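# Hang T-shirt on hanger with two clothespins

## Task

Fasten the T-shirt to the hanger using two clothespins, one placed on each side of the hook and each pushed far onto the hanger. At the end the shirt has to rest on both shoulders of the hanger, and the hanger has to be hanging from the stand, ideally perpendicular to the stand's rod.

## Robot and tools

Robot: two arms, left_arm and right_arm, each ending in a two-finger gripper. The fingers point along the gripper's +z axis and open and close along its y axis. end_effector_position is the point between the finger pads, roughly 1 cm short of the fingertips.

Frames: the scene frame has its origin at table-top height, halfway between the two nominal arm bases, with +z up, +x out over the table and left_arm on the +y side. Image left and right do not match the arm names. Each arm reports its hand pose, velocities and targets, plus the pose of its wrist camera, in its own base frame. Calibrated bases in the scene frame: left_arm at (+0.040, +0.367, 0) m, quat_wxyz (+1.000, 0, 0, +0.020); right_arm at (-0.010, -0.286, +0.021) m, quat_wxyz (+1.000, 0, 0, -0.001). Both have up along their own +z. Fixed cameras and the table use the scene frame. Reported positions and orientations can be a few centimetres off, more at long reach.

The row format used by every moving call: 14 numbers, each in [-1, 1]. The first seven are left_arm: dx, dy, dz, rx, ry, rz, opening; the next seven are right_arm in the same order. Both arms are always present. dx, dy, dz, rx, ry, rz are an offset, not a pose: they are measured along that arm's own base axes from the arm's Hand target at the moment the action or move begins, with rotation about the Hand target's position. Scale: 1.0 equals 0.6 m or 180 degrees. rx, ry, rz form a single rotation vector. A translation longer than 1.0 may be shortened along its direction. Opening is absolute: +1 fully open (0.094 m), -1 closed. To keep a gripper as it is, resend its present opening; a 0 is a real command (half open). Sending all six pose numbers as 0 re-commands the Hand target itself.

execute_actions(actions, cameras): actions is a list of actions; each action is a table of up to 15 rows, one row per 1/30 s step, and if shorter the last row is held for the remaining steps. Every row in an action counts from the action's starting Hand target, not from the previous row. A new action or call starts from the current Hand target, so sending the same offset again moves further. An empty list just returns state and images. cameras picks image sources: omitted, null or ["all"] gives all, [] none; an unknown name voids the call.

move(target, speed, blend, opening_speed, blocking, cameras): drives grippers along straight lines to target, which is one 14-number row or a list of up to 15 rows, all offsets from the same starting Hand targets. speed is m/s (0.002 to 2.9, default 0.25; rotation up to twice that in rad/s), one value or one per target. blend (m) rounds corners in a list. opening_speed (0.2 or more, per second on the -1..+1 scale) ramps finger motion; use it near its minimum when closing on something soft or fragile. Paths last at least 0.5 s and are cut at 10 s. Moves do not avoid obstacles or the other arm; faster moves lag, stray and hit harder. Avoid paths near an arm's own base, which can flip its shoulder posture. An opening change in the first target pauses motion only if that target is within 10 mm of the gripper; later targets' opening changes are applied once everything is at rest. blocking=false returns after about 0.5 s while the move continues. The result adds a move: line: done (at rest within 10 mm and 2 degrees), off_target, moving, held or fault, and limits such as paced (pose clipped) or held (steps withheld). Neither done nor off_target tells you about contact.

wait(seconds 0 to 10, cameras): lets time pass holding commands; a running move continues. stop(cameras): brakes a running move. zoom_image(camera, region [x0, y0, x1, y1] pixels, at most 504x504) enlarges part of a camera's latest image. finished_scene(scene=1): ends the scene irreversibly.

Cameras (672x504 each): cam_head_left, cam_head_right, cam_high, cam_low, cam_left_wrist, cam_right_wrist.

Results: Hand target is the last commanded pose after clipping; the next offsets count from it. The controller limits commanded orientation to 40 degrees from the measured one per step, and favours position if both cannot be reached. Grippers often stop a centimetre or more short through friction and weight; resend zeros, then the remaining distance if needed. grip_measured is the finger opening on the command scale (reads up to about 2.7 mm wide when empty; narrower than a hard part under full squeeze). It follows commands even after contact, so it does not reveal touching. Pads squeeze about 50 to 64 N each. To release, command well above grip_measured. grip_effort_nm is motor effort (negative closing), not pad force. Joint torques follow the Joint positions order; numbers 1 to 3 wrap at ±28 N m. Joint velocities reading within noise means the arm is still. Tool commands lists each tool's current command. Step readings appear only for execute_actions.

Joint ranges (rad): waist -2.618 to 3.054, shoulder 0 to 3.142, elbow 0 to 3.142 (straight 2.901), wrist pitch ±1.571, wrist yaw ±1.571, wrist roll ±2.094.

Cautions: keep loose objects on the table; anything falling off fails the task. Avoid drops, releasing moving items, slams and strong pushes. An arm blocked by an object keeps pressing until commanded back past its gripper. Never let the arms collide or one gripper pinch the other's fingers. The clearance check may stop arms getting close but does not guard gripper-to-gripper contact. Sustained loads, stretched reach or pushing toward unreachable poses heat motors: MOTOR HOT at 75 °C, a fold and idle arm at 90 °C, collapse at 100 °C. Objects may occasionally be nudged by outside disturbances.

Each tool is called after "Emit:" as name([rows], argument=value, ...), one row to a line, values as JSON.

## Session

I'll start by looking at the scene.

Emit:
execute_actions(actions=[])

Scene clock: 0.00 s.
left_arm: end_effector_position=(+0.3805, +0.0160, +0.1344) grip_measured=+1.000 grip_effort_nm=n/a end_effector_quat_wxyz=(+0.653, -0.062, +0.753, +0.044) | right_arm: end_effector_position=(+0.3653, -0.0095, +0.1621) grip_measured=+1.000 grip_effort_nm=n/a end_effector_quat_wxyz=(+0.710, +0.047, +0.702, -0.030)
Joint positions: left_arm=[-0.054 1.494 0.257 1.091 -0.202 -0.045 0.094] | right_arm=[0.047 1.487 0.173 1.323 0.157 0.024 0.094]
Joint velocities: within noise
Joint torques (N m): no reading
Heat: left arm: 37 °C; right arm: 31 °C.
Hand target: left_arm +0.3828, +0.0160, +0.1434; +0.664, -0.064, +0.744, +0.042 | right_arm +0.3663, -0.0095, +0.1660; +0.713, +0.048, +0.699, -0.029
Tool commands: left_gripper/opening=+1.0 right_gripper/opening=+1.0

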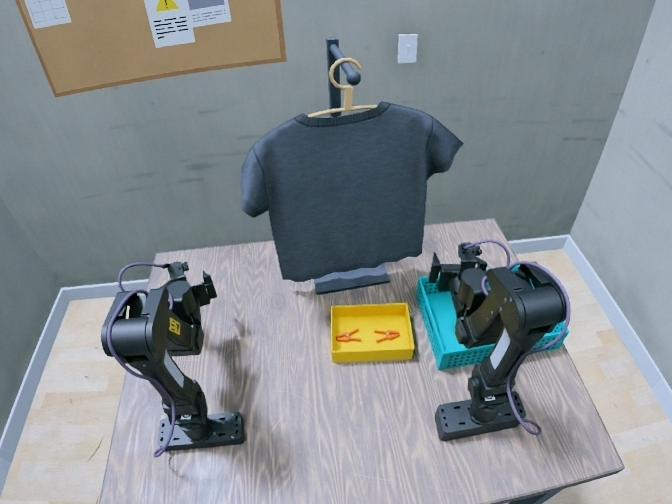

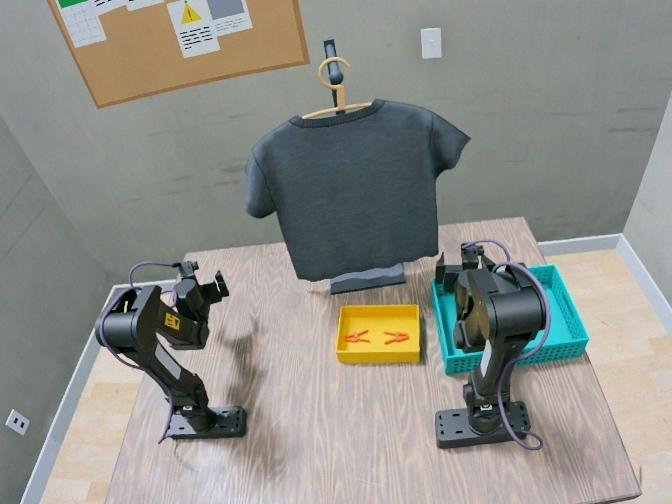

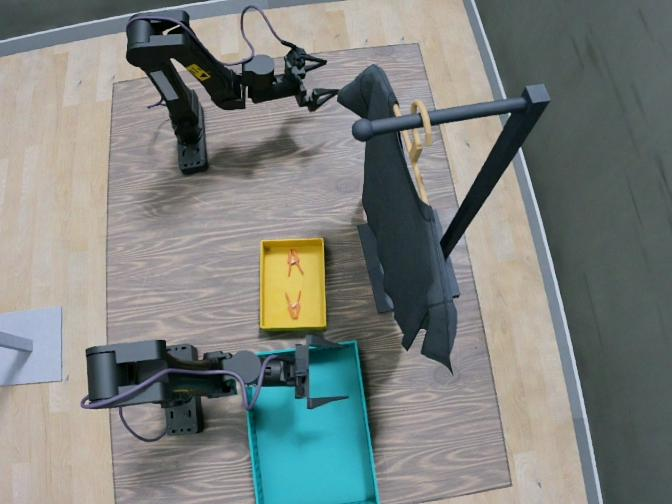

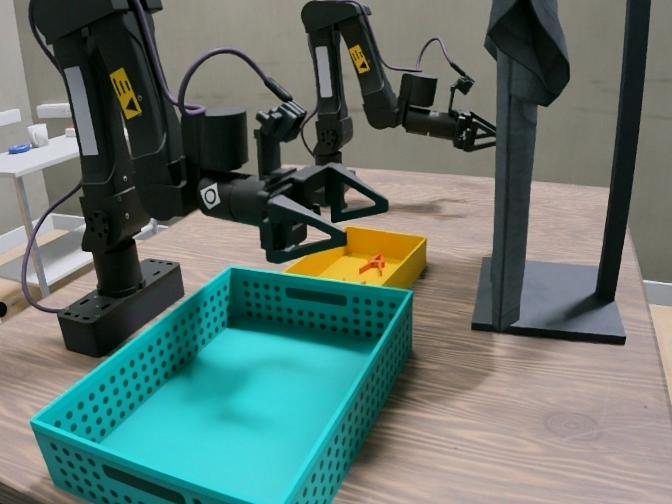

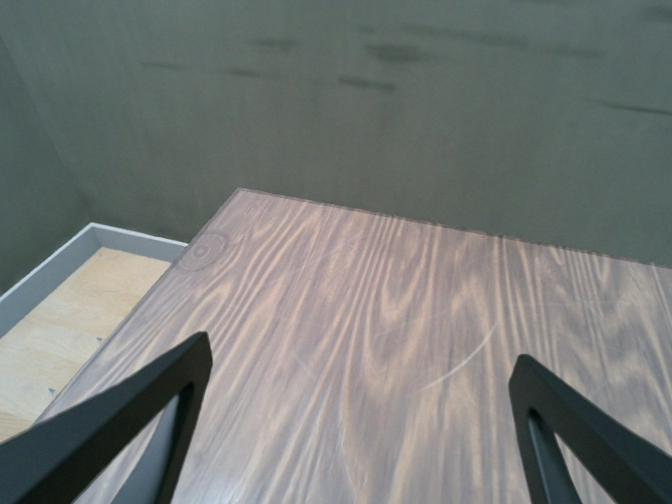

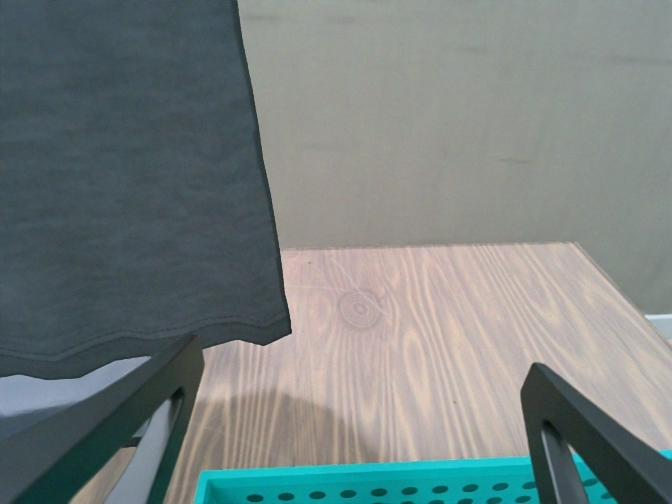

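Emit:
zoom_image(camera="cam_head_left", region=[230, 20, 480, 208])

Emit:
zoom_image(camera="cam_high", region=[320, 50, 580, 245])

Emit:
zoom_image(camera="cam_high", region=[240, 220, 360, 340])

Emit:
zoom_image(camera="cam_head_left", region=[310, 290, 440, 375])

Scaled by 2.016 from the camera's 672x504 image, which has a finer 960x720 frame.

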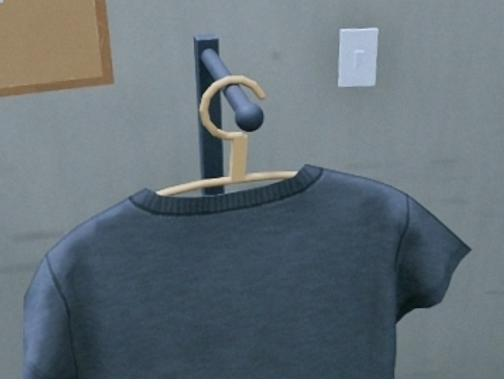

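Scaled by 1.938 from the camera's 672x504 image, which has a finer 960x720 frame.

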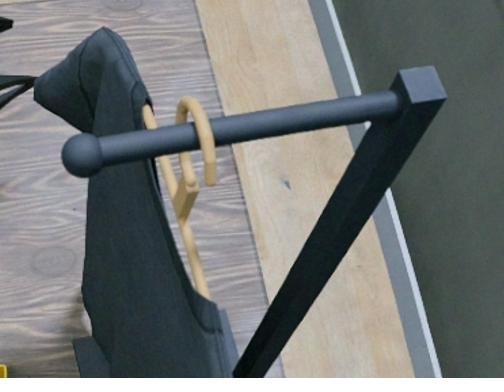

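Scaled by 4.200 from the camera's 672x504 image, which has a finer 960x720 frame.

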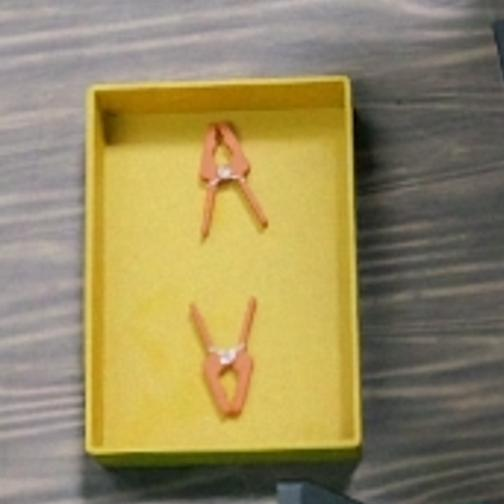

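Scaled by 3.877 from the camera's 672x504 image, which has a finer 960x720 frame.

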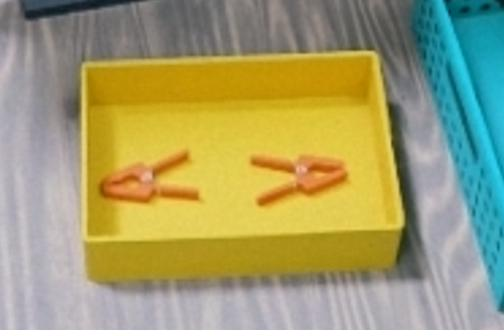

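Emit:
zoom_image(camera="cam_head_left", region=[90, 240, 290, 460])

Emit:
zoom_image(camera="cam_head_left", region=[410, 230, 610, 450])

Emit:
zoom_image(camera="cam_low", region=[430, 0, 672, 200])

Emit:
zoom_image(camera="cam_low", region=[280, 200, 640, 360])

Scaled by 2.291 from the camera's 672x504 image, which has a finer 960x720 frame.

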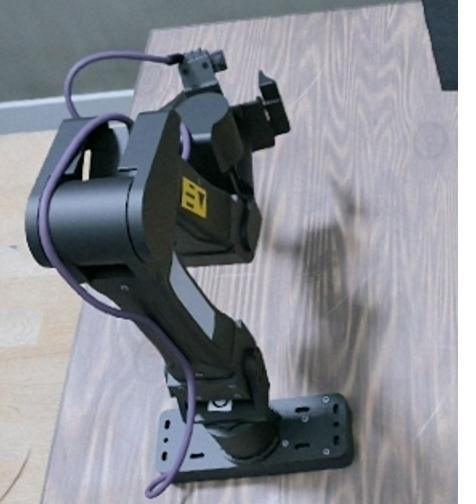

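Scaled by 2.291 from the camera's 672x504 image, which has a finer 960x720 frame.

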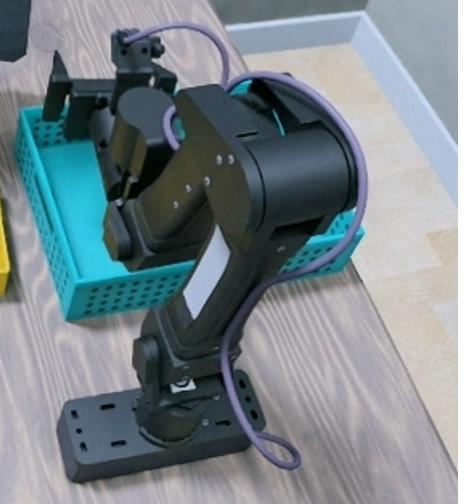

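Scaled by 2.083 from the camera's 672x504 image, which has a finer 960x720 frame.

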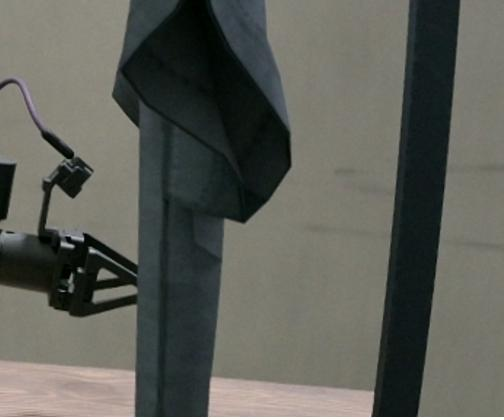

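Scaled by 1.400 from the camera's 672x504 image, which has a finer 960x720 frame.

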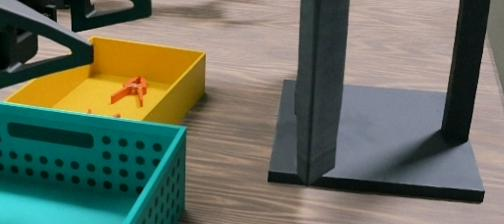

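Emit:
move(target=[-0.2338, -0.555, 0.1277, 0.3414, 0.3875, -0.4435, 1, 0, 0, 0, 0, 0, 0, 1], speed=0.4)

Scene clock: 64.30 s.
left_arm: end_effector_position=(+0.2442, -0.3137, +0.2163) grip_measured=+1.000 grip_effort_nm=-0.076 end_effector_quat_wxyz=(+0.088, +0.702, +0.706, -0.003) | right_arm: end_effector_position=(+0.3653, -0.0095, +0.1621) grip_measured=+1.000 grip_effort_nm=-0.037 end_effector_quat_wxyz=(+0.710, +0.047, +0.702, -0.030)
Joint positions: left_arm=[-0.92 1.969 2.132 -1.558 -0.017 0.647 0.094] | right_arm=[0.047 1.487 0.173 1.323 0.157 0.024 0.094]
Joint velocities: within noise
Joint torques (N m): left_arm=[0.03 -7.16 7.49 0.52 0.14 0.02] | right_arm=[0.06 -3.49 4.26 1.93 -0.01 0.02]
Heat: left arm: 38 °C; right arm: 33 °C.
Hand target: left_arm +0.2425, -0.3170, +0.2201; +0.000, +0.707, +0.707, +0.000 | right_arm +0.3663, -0.0095, +0.1660; +0.713, +0.048, +0.699, -0.029
Off the commanded pose: left_arm 0.005 m, 10 deg | right_arm 0.004 m, 1 deg.
joint sent to its limit (left arm) — joint 4 (wrist pitch), lower limit. The joint targets are off in orientation, not in position.
move: off_target (left_arm)

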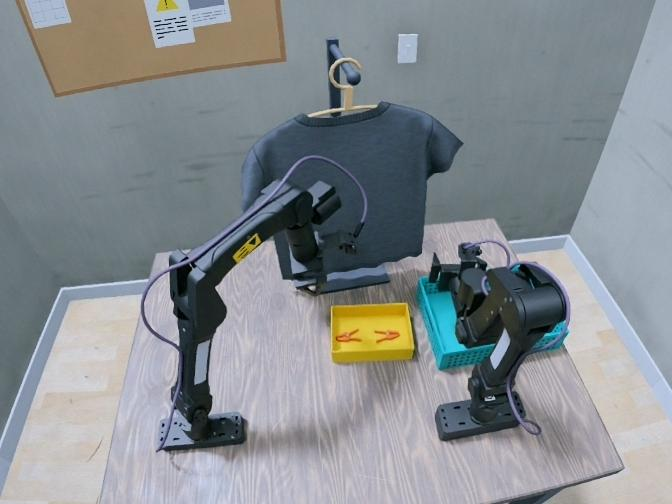

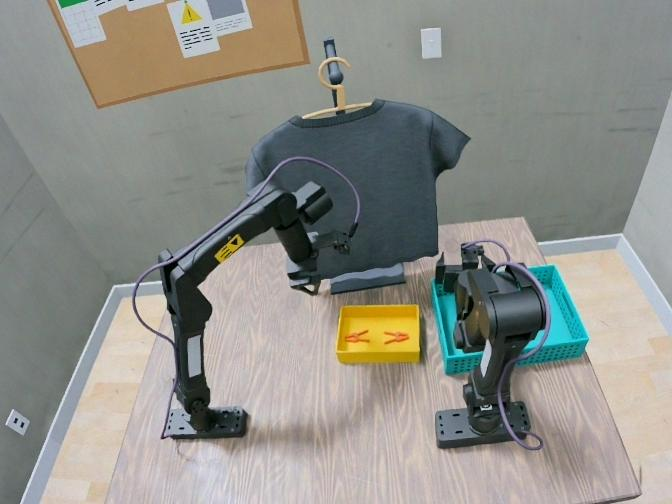

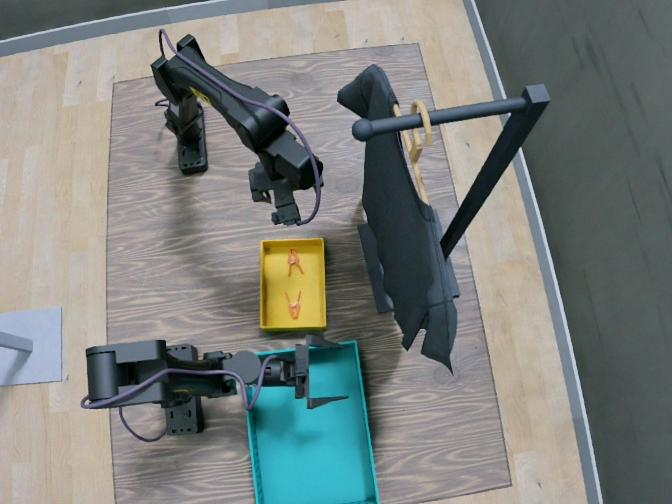

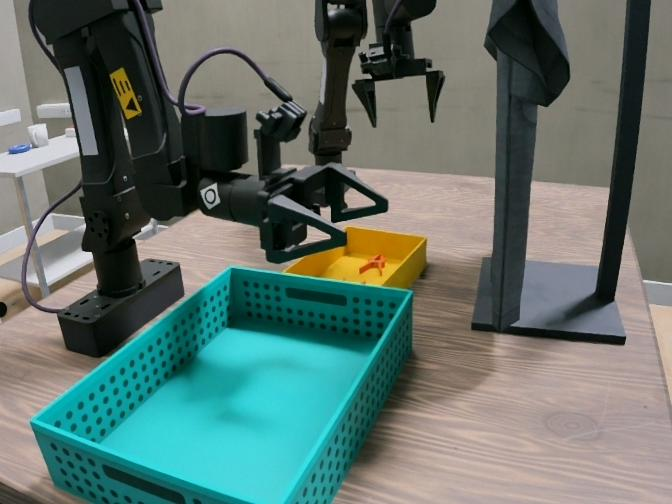

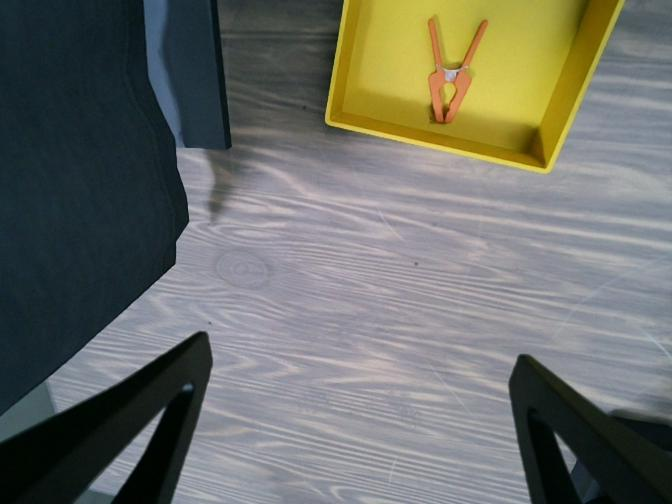

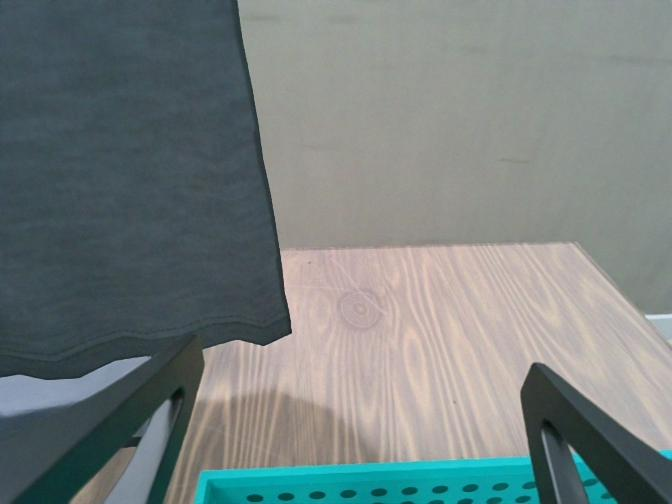

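Emit:
zoom_image(camera="cam_high", region=[140, 20, 360, 240])

Emit:
zoom_image(camera="cam_high", region=[70, 320, 370, 480])

Emit:
zoom_image(camera="cam_head_left", region=[250, 170, 430, 380])

Emit:
zoom_image(camera="cam_head_right", region=[250, 170, 430, 380])

Scaled by 2.291 from the camera's 672x504 image, which has a finer 960x720 frame.

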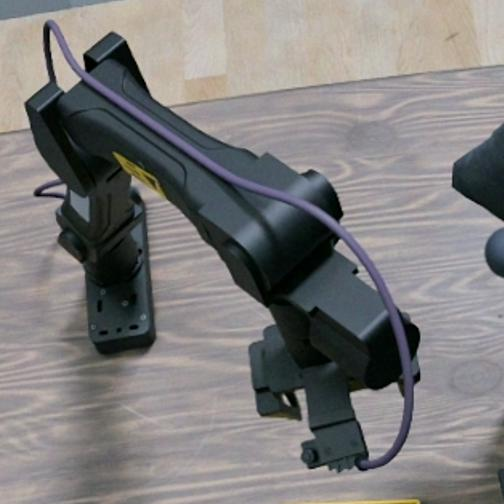

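Scaled by 1.680 from the camera's 672x504 image, which has a finer 960x720 frame.

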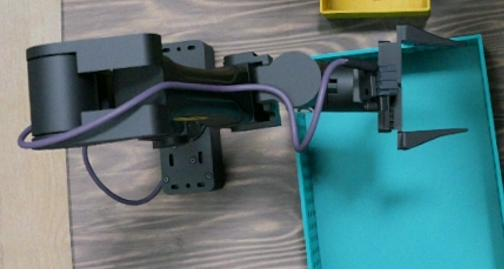

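Scaled by 2.400 from the camera's 672x504 image, which has a finer 960x720 frame.

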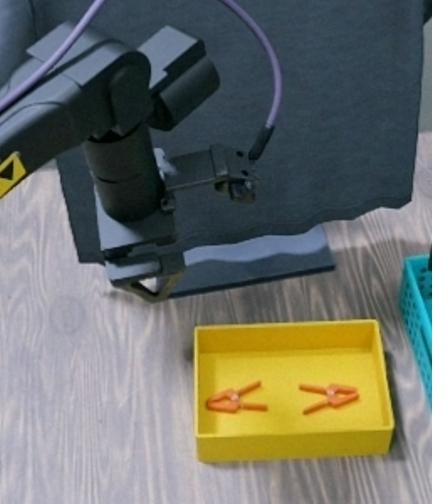

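Scaled by 2.400 from the camera's 672x504 image, which has a finer 960x720 frame.

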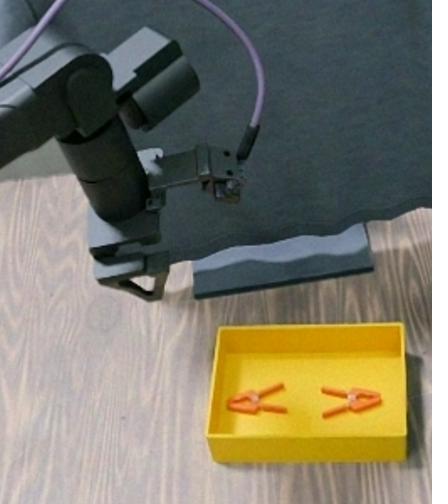

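Emit:
move(target=[0.0, -0.1667, 0.0, 0, 0, 0, 1, 0, 0, 0, 0, 0, 0, 1], speed=0.3)

Scene clock: 107.33 s.
left_arm: end_effector_position=(+0.2394, -0.4143, +0.2142) grip_measured=+1.000 grip_effort_nm=-0.076 end_effector_quat_wxyz=(+0.146, +0.705, +0.693, -0.031) | right_arm: end_effector_position=(+0.3653, -0.0095, +0.1621) grip_measured=+1.000 grip_effort_nm=-0.037 end_effector_quat_wxyz=(+0.710, +0.047, +0.702, -0.030)
Joint positions: left_arm=[-1.054 2.266 2.569 -1.573 -0.015 0.535 0.094] | right_arm=[0.047 1.487 0.173 1.323 0.157 0.024 0.094]
Joint velocities: within noise
Joint torques (N m): left_arm=[0.87 -9.5 7.09 0.81 0.11 -0.03] | right_arm=[0.02 -3.69 4.21 1.95 0.02 0]
Heat: left arm: 40 °C; right arm: 34 °C.
Hand target: left_arm +0.2424, -0.4170, +0.2199; +0.000, +0.708, +0.707, +0.000 | right_arm +0.3663, -0.0095, +0.1660; +0.713, +0.048, +0.699, -0.029
Off the commanded pose: left_arm 0.007 m, 17 deg | right_arm 0.004 m, 1 deg.
joint sent to its limit (left arm) — joint 4 (wrist pitch), lower limit. The joint targets are off in orientation, not in position.
move: off_target (left_arm)

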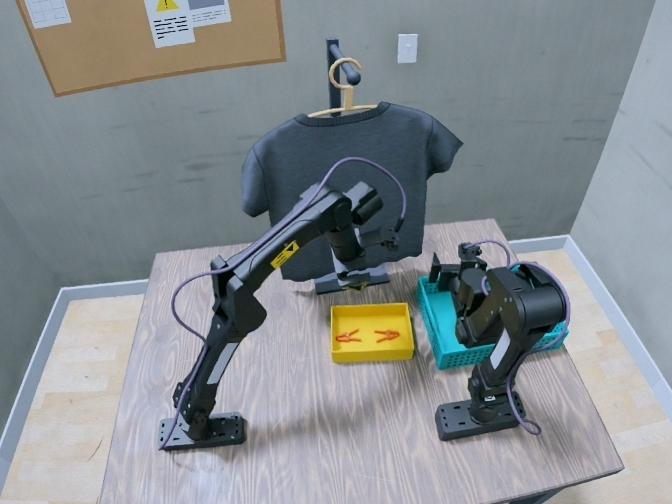

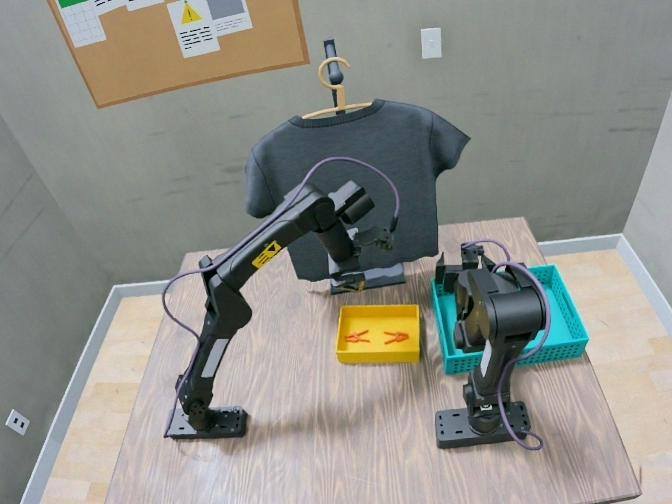

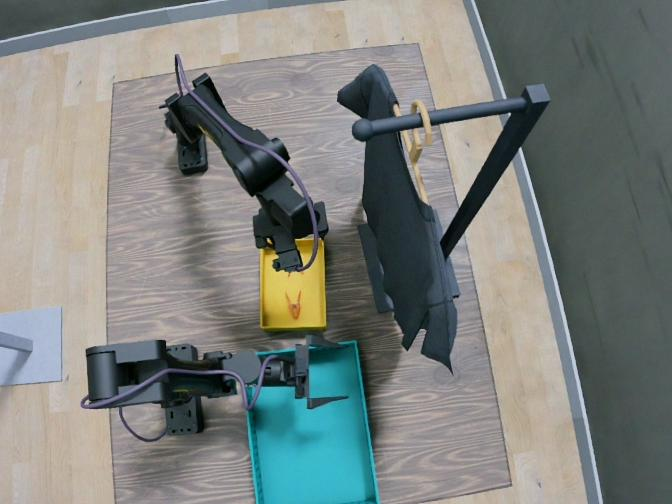

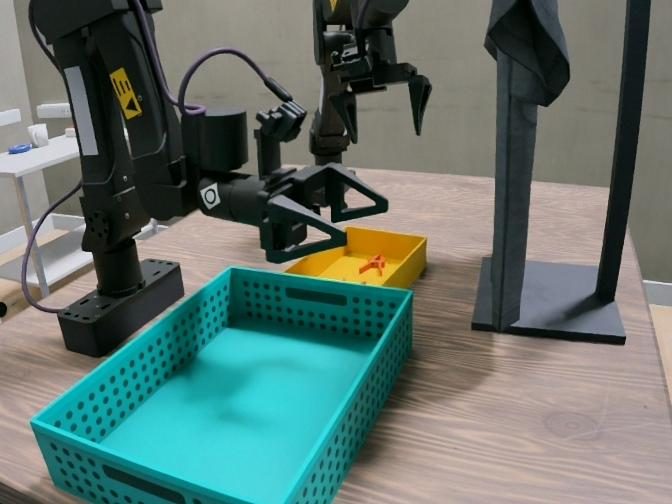

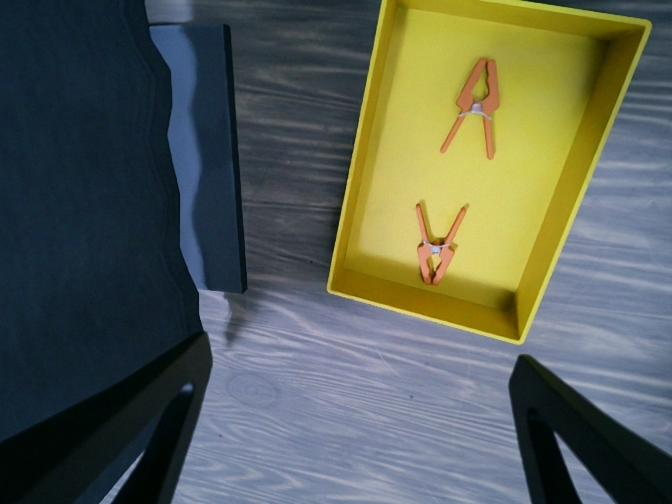

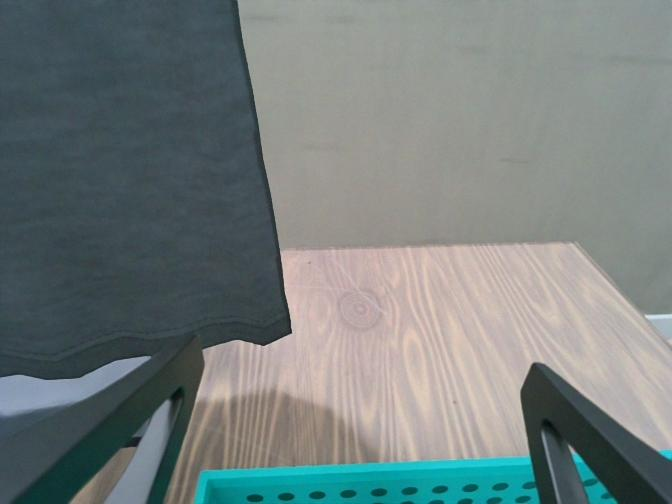

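Emit:
move(target=[-0.079, -0.0583, -0.2, 0, 0, 0, 1, 0, 0, 0, 0, 0, 0, 1], speed=0.3)

Scene clock: 149.43 s.
left_arm: end_effector_position=(+0.1938, -0.4467, +0.0901) grip_measured=+1.000 grip_effort_nm=-0.076 end_effector_quat_wxyz=(+0.017, +0.711, +0.703, +0.000) | right_arm: end_effector_position=(+0.3653, -0.0095, +0.1621) grip_measured=+1.000 grip_effort_nm=-0.042 end_effector_quat_wxyz=(+0.710, +0.047, +0.702, -0.030)
Joint positions: left_arm=[-1.168 2.531 2.566 -1.573 -0.012 0.413 0.094] | right_arm=[0.047 1.487 0.173 1.323 0.157 0.024 0.094]
Joint velocities: within noise
Joint torques (N m): left_arm=[0.32 -11.6 7.42 0.36 0.07 -0.04] | right_arm=[0.1 -3.62 4.41 1.97 -0.01 0.03]
Heat: left arm: 40 °C; right arm: 35 °C.
Hand target: left_arm +0.1950, -0.4520, +0.1000; +0.000, +0.708, +0.707, +0.000 | right_arm +0.3663, -0.0095, +0.1660; +0.713, +0.048, +0.699, -0.029
Off the commanded pose: left_arm 0.011 m, 2 deg | right_arm 0.004 m, 1 deg.
joint sent to its limit (left arm) — joint 4 (wrist pitch), lower limit. The joint targets are off in orientation, not in position.
move: off_target (left_arm)

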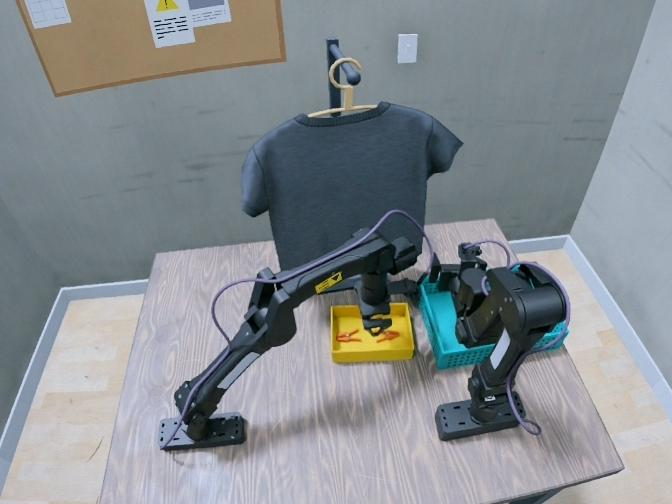

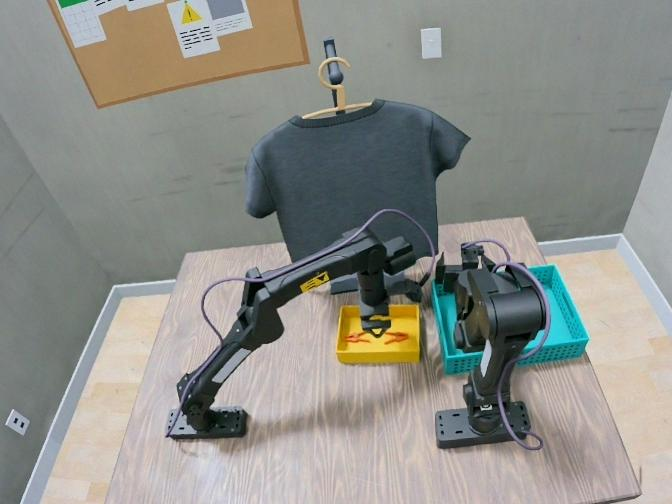

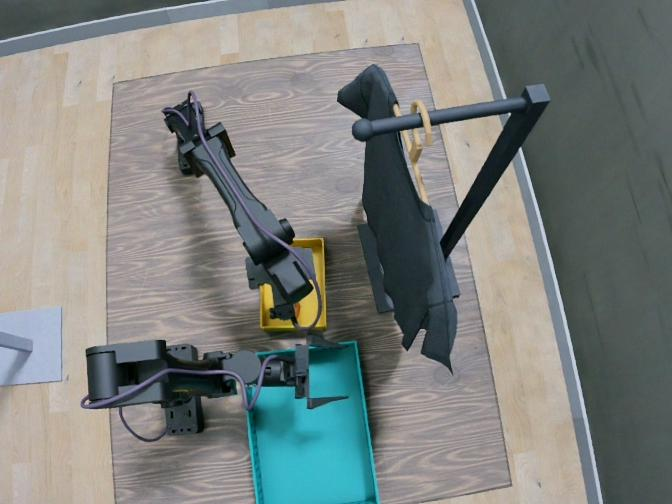

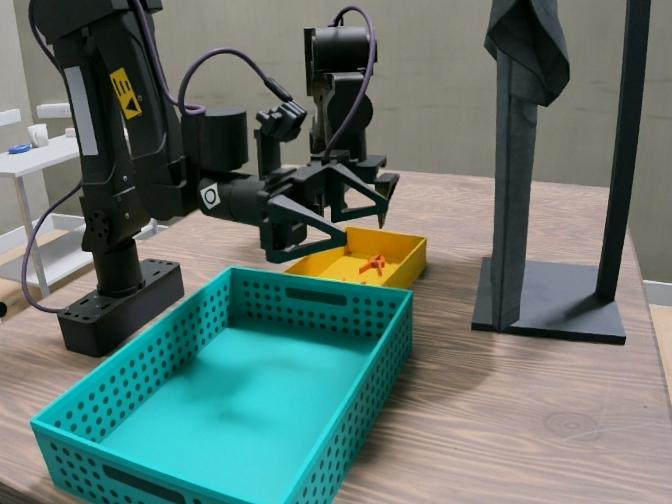

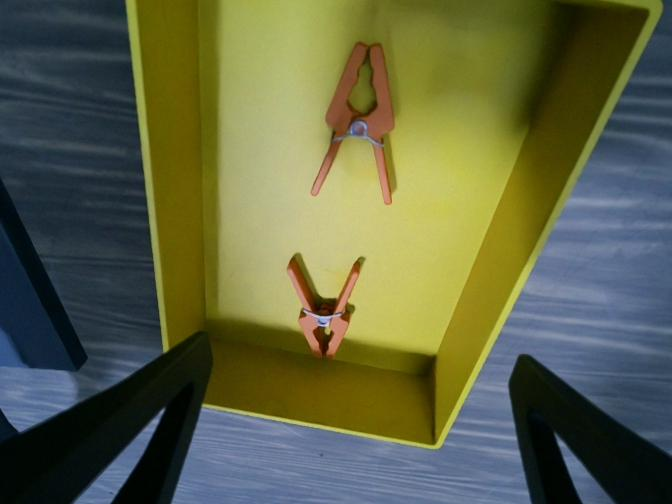

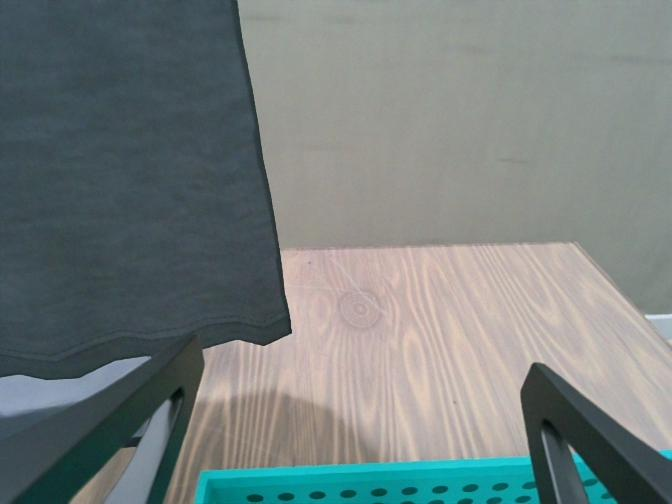

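Emit:
move(target=[0.0325, 0.0192, -0.05, 0, 0, 0, 0.2, 0, 0, 0, 0, 0, 0, 1], speed=0.15, cameras=["cam_left_wrist", "cam_low", "cam_head_left"])

Scene clock: 185.67 s.
left_arm: end_effector_position=(+0.2140, -0.4352, +0.0669) grip_measured=+0.203 grip_effort_nm=-0.208 end_effector_quat_wxyz=(-0.006, +0.706, +0.709, +0.009) | right_arm: end_effector_position=(+0.3653, -0.0095, +0.1621) grip_measured=+1.000 grip_effort_nm=-0.037 end_effector_quat_wxyz=(+0.710, +0.047, +0.702, -0.030)
Joint positions: left_arm=[-1.12 2.581 2.566 -1.573 -0.012 0.446 0.056] | right_arm=[0.047 1.487 0.173 1.323 0.157 0.024 0.094]
Joint velocities: within noise
Joint torques (N m): left_arm=[0.24 -10.91 7.56 0.26 0.1 0.04] | right_arm=[-0.03 -3.47 4.21 1.96 0.03 0.03]
Heat: left arm: 38 °C; right arm: 35 °C.
Hand target: left_arm +0.2146, -0.4404, +0.0700; +0.000, +0.707, +0.707, +0.000 | right_arm +0.3663, -0.0095, +0.1660; +0.713, +0.048, +0.699, -0.029
Off the commanded pose: left_arm 0.006 m, 1 deg | right_arm 0.004 m, 1 deg.
joint sent to its limit (left arm) — joint 4 (wrist pitch), lower limit. The joint targets still meet the commanded pose.
move: done
Images, in order (width x height): cam_head_left 672x504, cam_low 672x504, cam_left_wrist 672x504.

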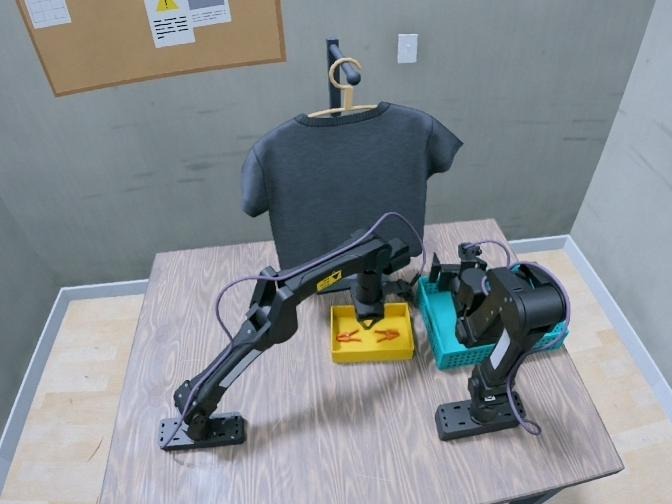

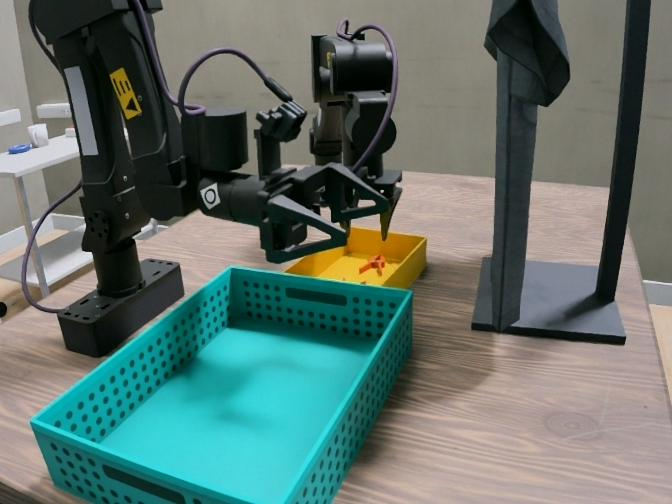

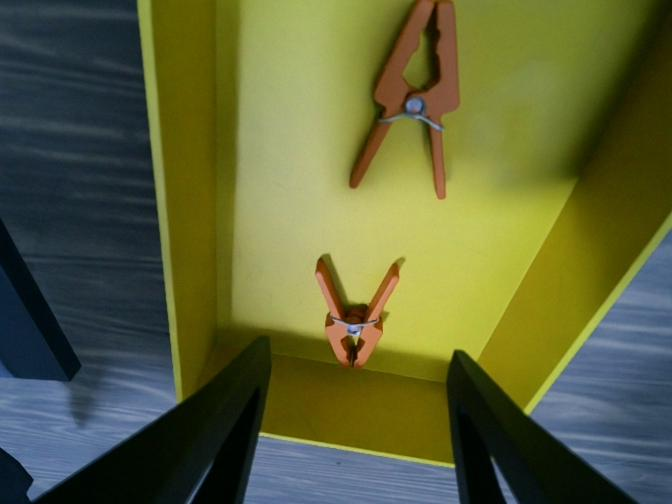

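Emit:
move(target=[0.0067, 0.0067, -0.0533, 0, 0, 0, 0.2, 0, 0, 0, 0, 0, 0, 1], speed=0.1, cameras=["cam_left_wrist", "cam_low", "cam_head_left"])

Emit:
zoom_image(camera="cam_low", region=[280, 120, 460, 300])

Scene clock: 198.63 s.
left_arm: end_effector_position=(+0.2127, -0.4295, +0.0171) grip_measured=+0.202 grip_effort_nm=-0.203 end_effector_quat_wxyz=(-0.029, +0.708, +0.705, +0.016) | right_arm: end_effector_position=(+0.3653, -0.0095, +0.1621) grip_measured=+1.000 grip_effort_nm=-0.037 end_effector_quat_wxyz=(+0.710, +0.047, +0.702, -0.030)
Joint positions: left_arm=[-1.118 2.581 2.365 -1.42 -0.012 0.458 0.056] | right_arm=[0.047 1.487 0.173 1.323 0.157 0.024 0.094]
Joint velocities: within noise
Joint torques (N m): left_arm=[0.77 -15.01 4.94 0.33 0.04 0.02] | right_arm=[-0.01 -3.43 4.3 1.95 0.02 0.02]
Heat: left arm: 37 °C; right arm: 35 °C.
Hand target: left_arm +0.2187, -0.4364, +0.0380; +0.000, +0.707, +0.707, +0.000 | right_arm +0.3663, -0.0095, +0.1660; +0.713, +0.048, +0.699, -0.029
Off the commanded pose: left_arm 0.023 m, 4 deg | right_arm 0.004 m, 1 deg.
move: off_target (left_arm)
Images, in order (width x height): cam_head_left 672x504, cam_low 672x504, cam_left_wrist 672x504.

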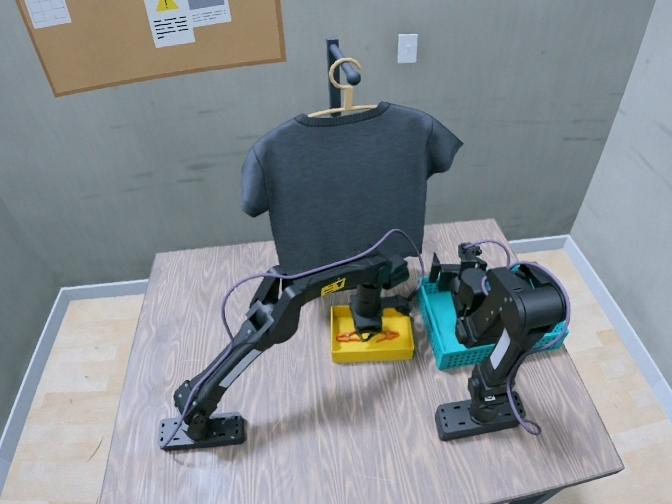

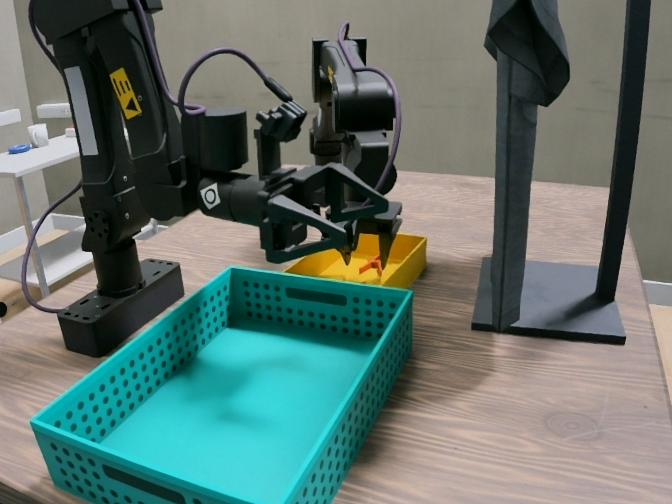

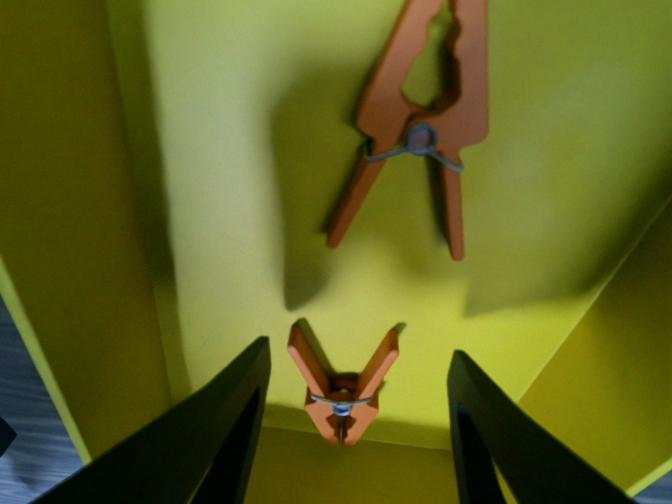

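Scaled by 2.800 from the camera's 672x504 image, which has a finer 960x720 frame.

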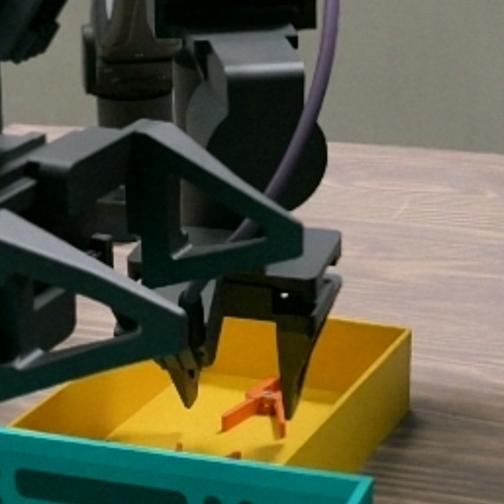

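Emit:
zoom_image(camera="cam_left_wrist", region=[230, 290, 490, 485])

Scaled by 1.938 from the camera's 672x504 image, which has a finer 960x720 frame.

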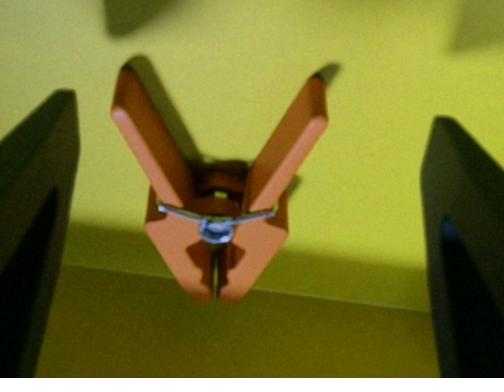

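Emit:
move(target=[0.0075, 0.0, -0.002, 0, 0, 0, 0.2, 0, 0, 0, 0, 0, 0, 1], speed=0.05, cameras=["cam_left_wrist"])

Emit:
zoom_image(camera="cam_left_wrist", region=[230, 290, 490, 485])

Scene clock: 224.73 s.
left_arm: end_effector_position=(+0.2167, -0.4277, +0.0170) grip_measured=+0.202 grip_effort_nm=-0.203 end_effector_quat_wxyz=(-0.029, +0.708, +0.705, +0.016) | right_arm: end_effector_position=(+0.3653, -0.0095, +0.1621) grip_measured=+1.000 grip_effort_nm=-0.037 end_effector_quat_wxyz=(+0.710, +0.047, +0.702, -0.030)
Joint positions: left_arm=[-1.108 2.581 2.364 -1.419 -0.012 0.466 0.056] | right_arm=[0.047 1.487 0.173 1.323 0.157 0.024 0.094]
Joint velocities: within noise
Joint torques (N m): left_arm=[0.59 -14.04 6.23 0.38 0.11 0.12] | right_arm=[0.05 -3.48 4.31 1.95 0.02 0.02]
Heat: left arm: 43 °C; right arm: 36 °C.
Hand target: left_arm +0.2231, -0.4364, +0.0367; +0.000, +0.708, +0.707, +0.000 | right_arm +0.3663, -0.0095, +0.1660; +0.713, +0.048, +0.699, -0.029
Off the commanded pose: left_arm 0.023 m, 4 deg | right_arm 0.004 m, 1 deg.
move: off_target (left_arm)
Images, in order (width x height): cam_left_wrist 672x504.

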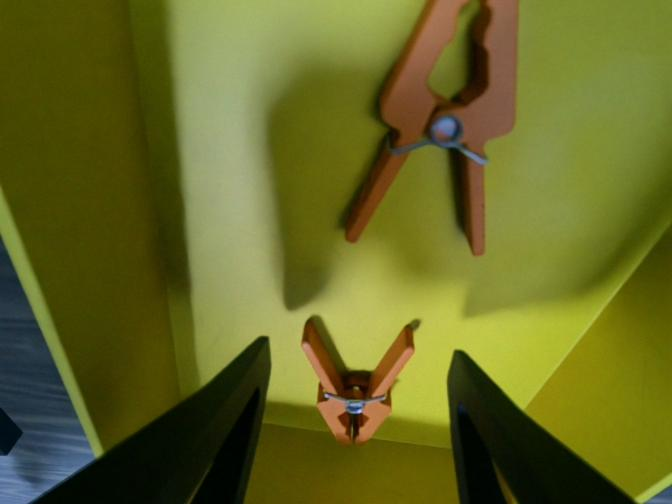

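Scaled by 1.938 from the camera's 672x504 image, which has a finer 960x720 frame.

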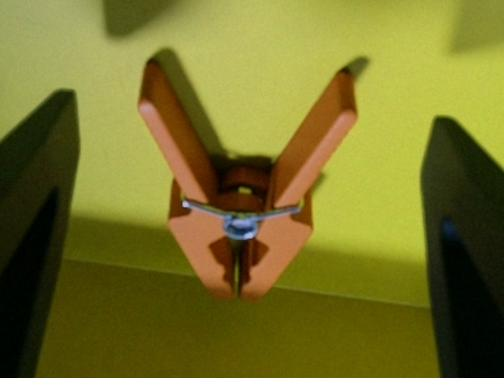

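Emit:
move(target=[0, 0, 0, 0, 0, 0, -0.3, 0, 0, 0, 0, 0, 0, 1], opening_speed=0.4, cameras=["cam_left_wrist"])

Emit:
zoom_image(camera="cam_left_wrist", region=[230, 290, 490, 485])

Scene clock: 228.80 s.
left_arm: end_effector_position=(+0.2167, -0.4277, +0.0170) grip_measured=-0.297 grip_effort_nm=-0.203 end_effector_quat_wxyz=(-0.029, +0.708, +0.705, +0.016) | right_arm: end_effector_position=(+0.3653, -0.0095, +0.1621) grip_measured=+1.000 grip_effort_nm=-0.027 end_effector_quat_wxyz=(+0.710, +0.047, +0.702, -0.030)
Joint positions: left_arm=[-1.108 2.581 2.364 -1.419 -0.012 0.466 0.033] | right_arm=[0.047 1.487 0.173 1.323 0.157 0.024 0.094]
Joint velocities: within noise
Joint torques (N m): left_arm=[0.75 -14.01 6.31 0.36 0.1 0.1] | right_arm=[0.06 -3.58 4.27 1.96 0.03 0.01]
Heat: left arm: 43 °C; right arm: 36 °C.
Hand target: left_arm +0.2231, -0.4364, +0.0367; +0.000, +0.708, +0.707, +0.000 | right_arm +0.3663, -0.0095, +0.1660; +0.713, +0.048, +0.699, -0.029
Off the commanded pose: left_arm 0.022 m, 4 deg | right_arm 0.004 m, 1 deg.
move: off_target (left_arm)
Images, in order (width x height): cam_left_wrist 672x504.

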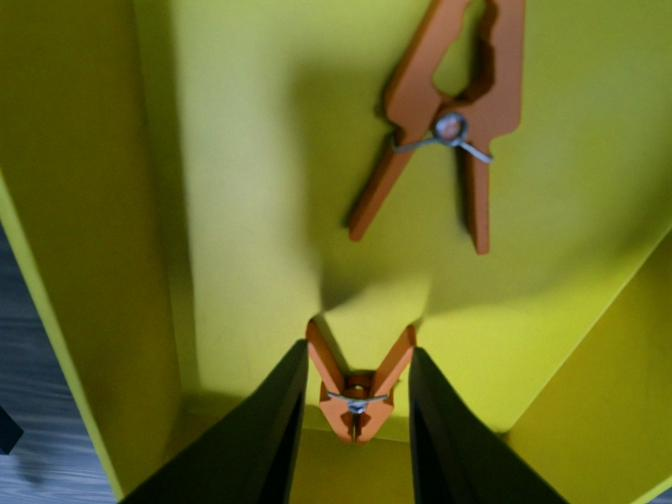

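Scaled by 1.938 from the camera's 672x504 image, which has a finer 960x720 frame.

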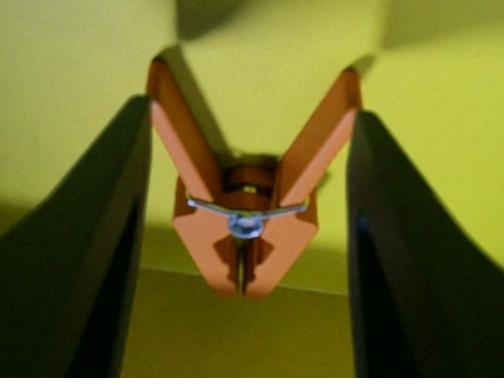

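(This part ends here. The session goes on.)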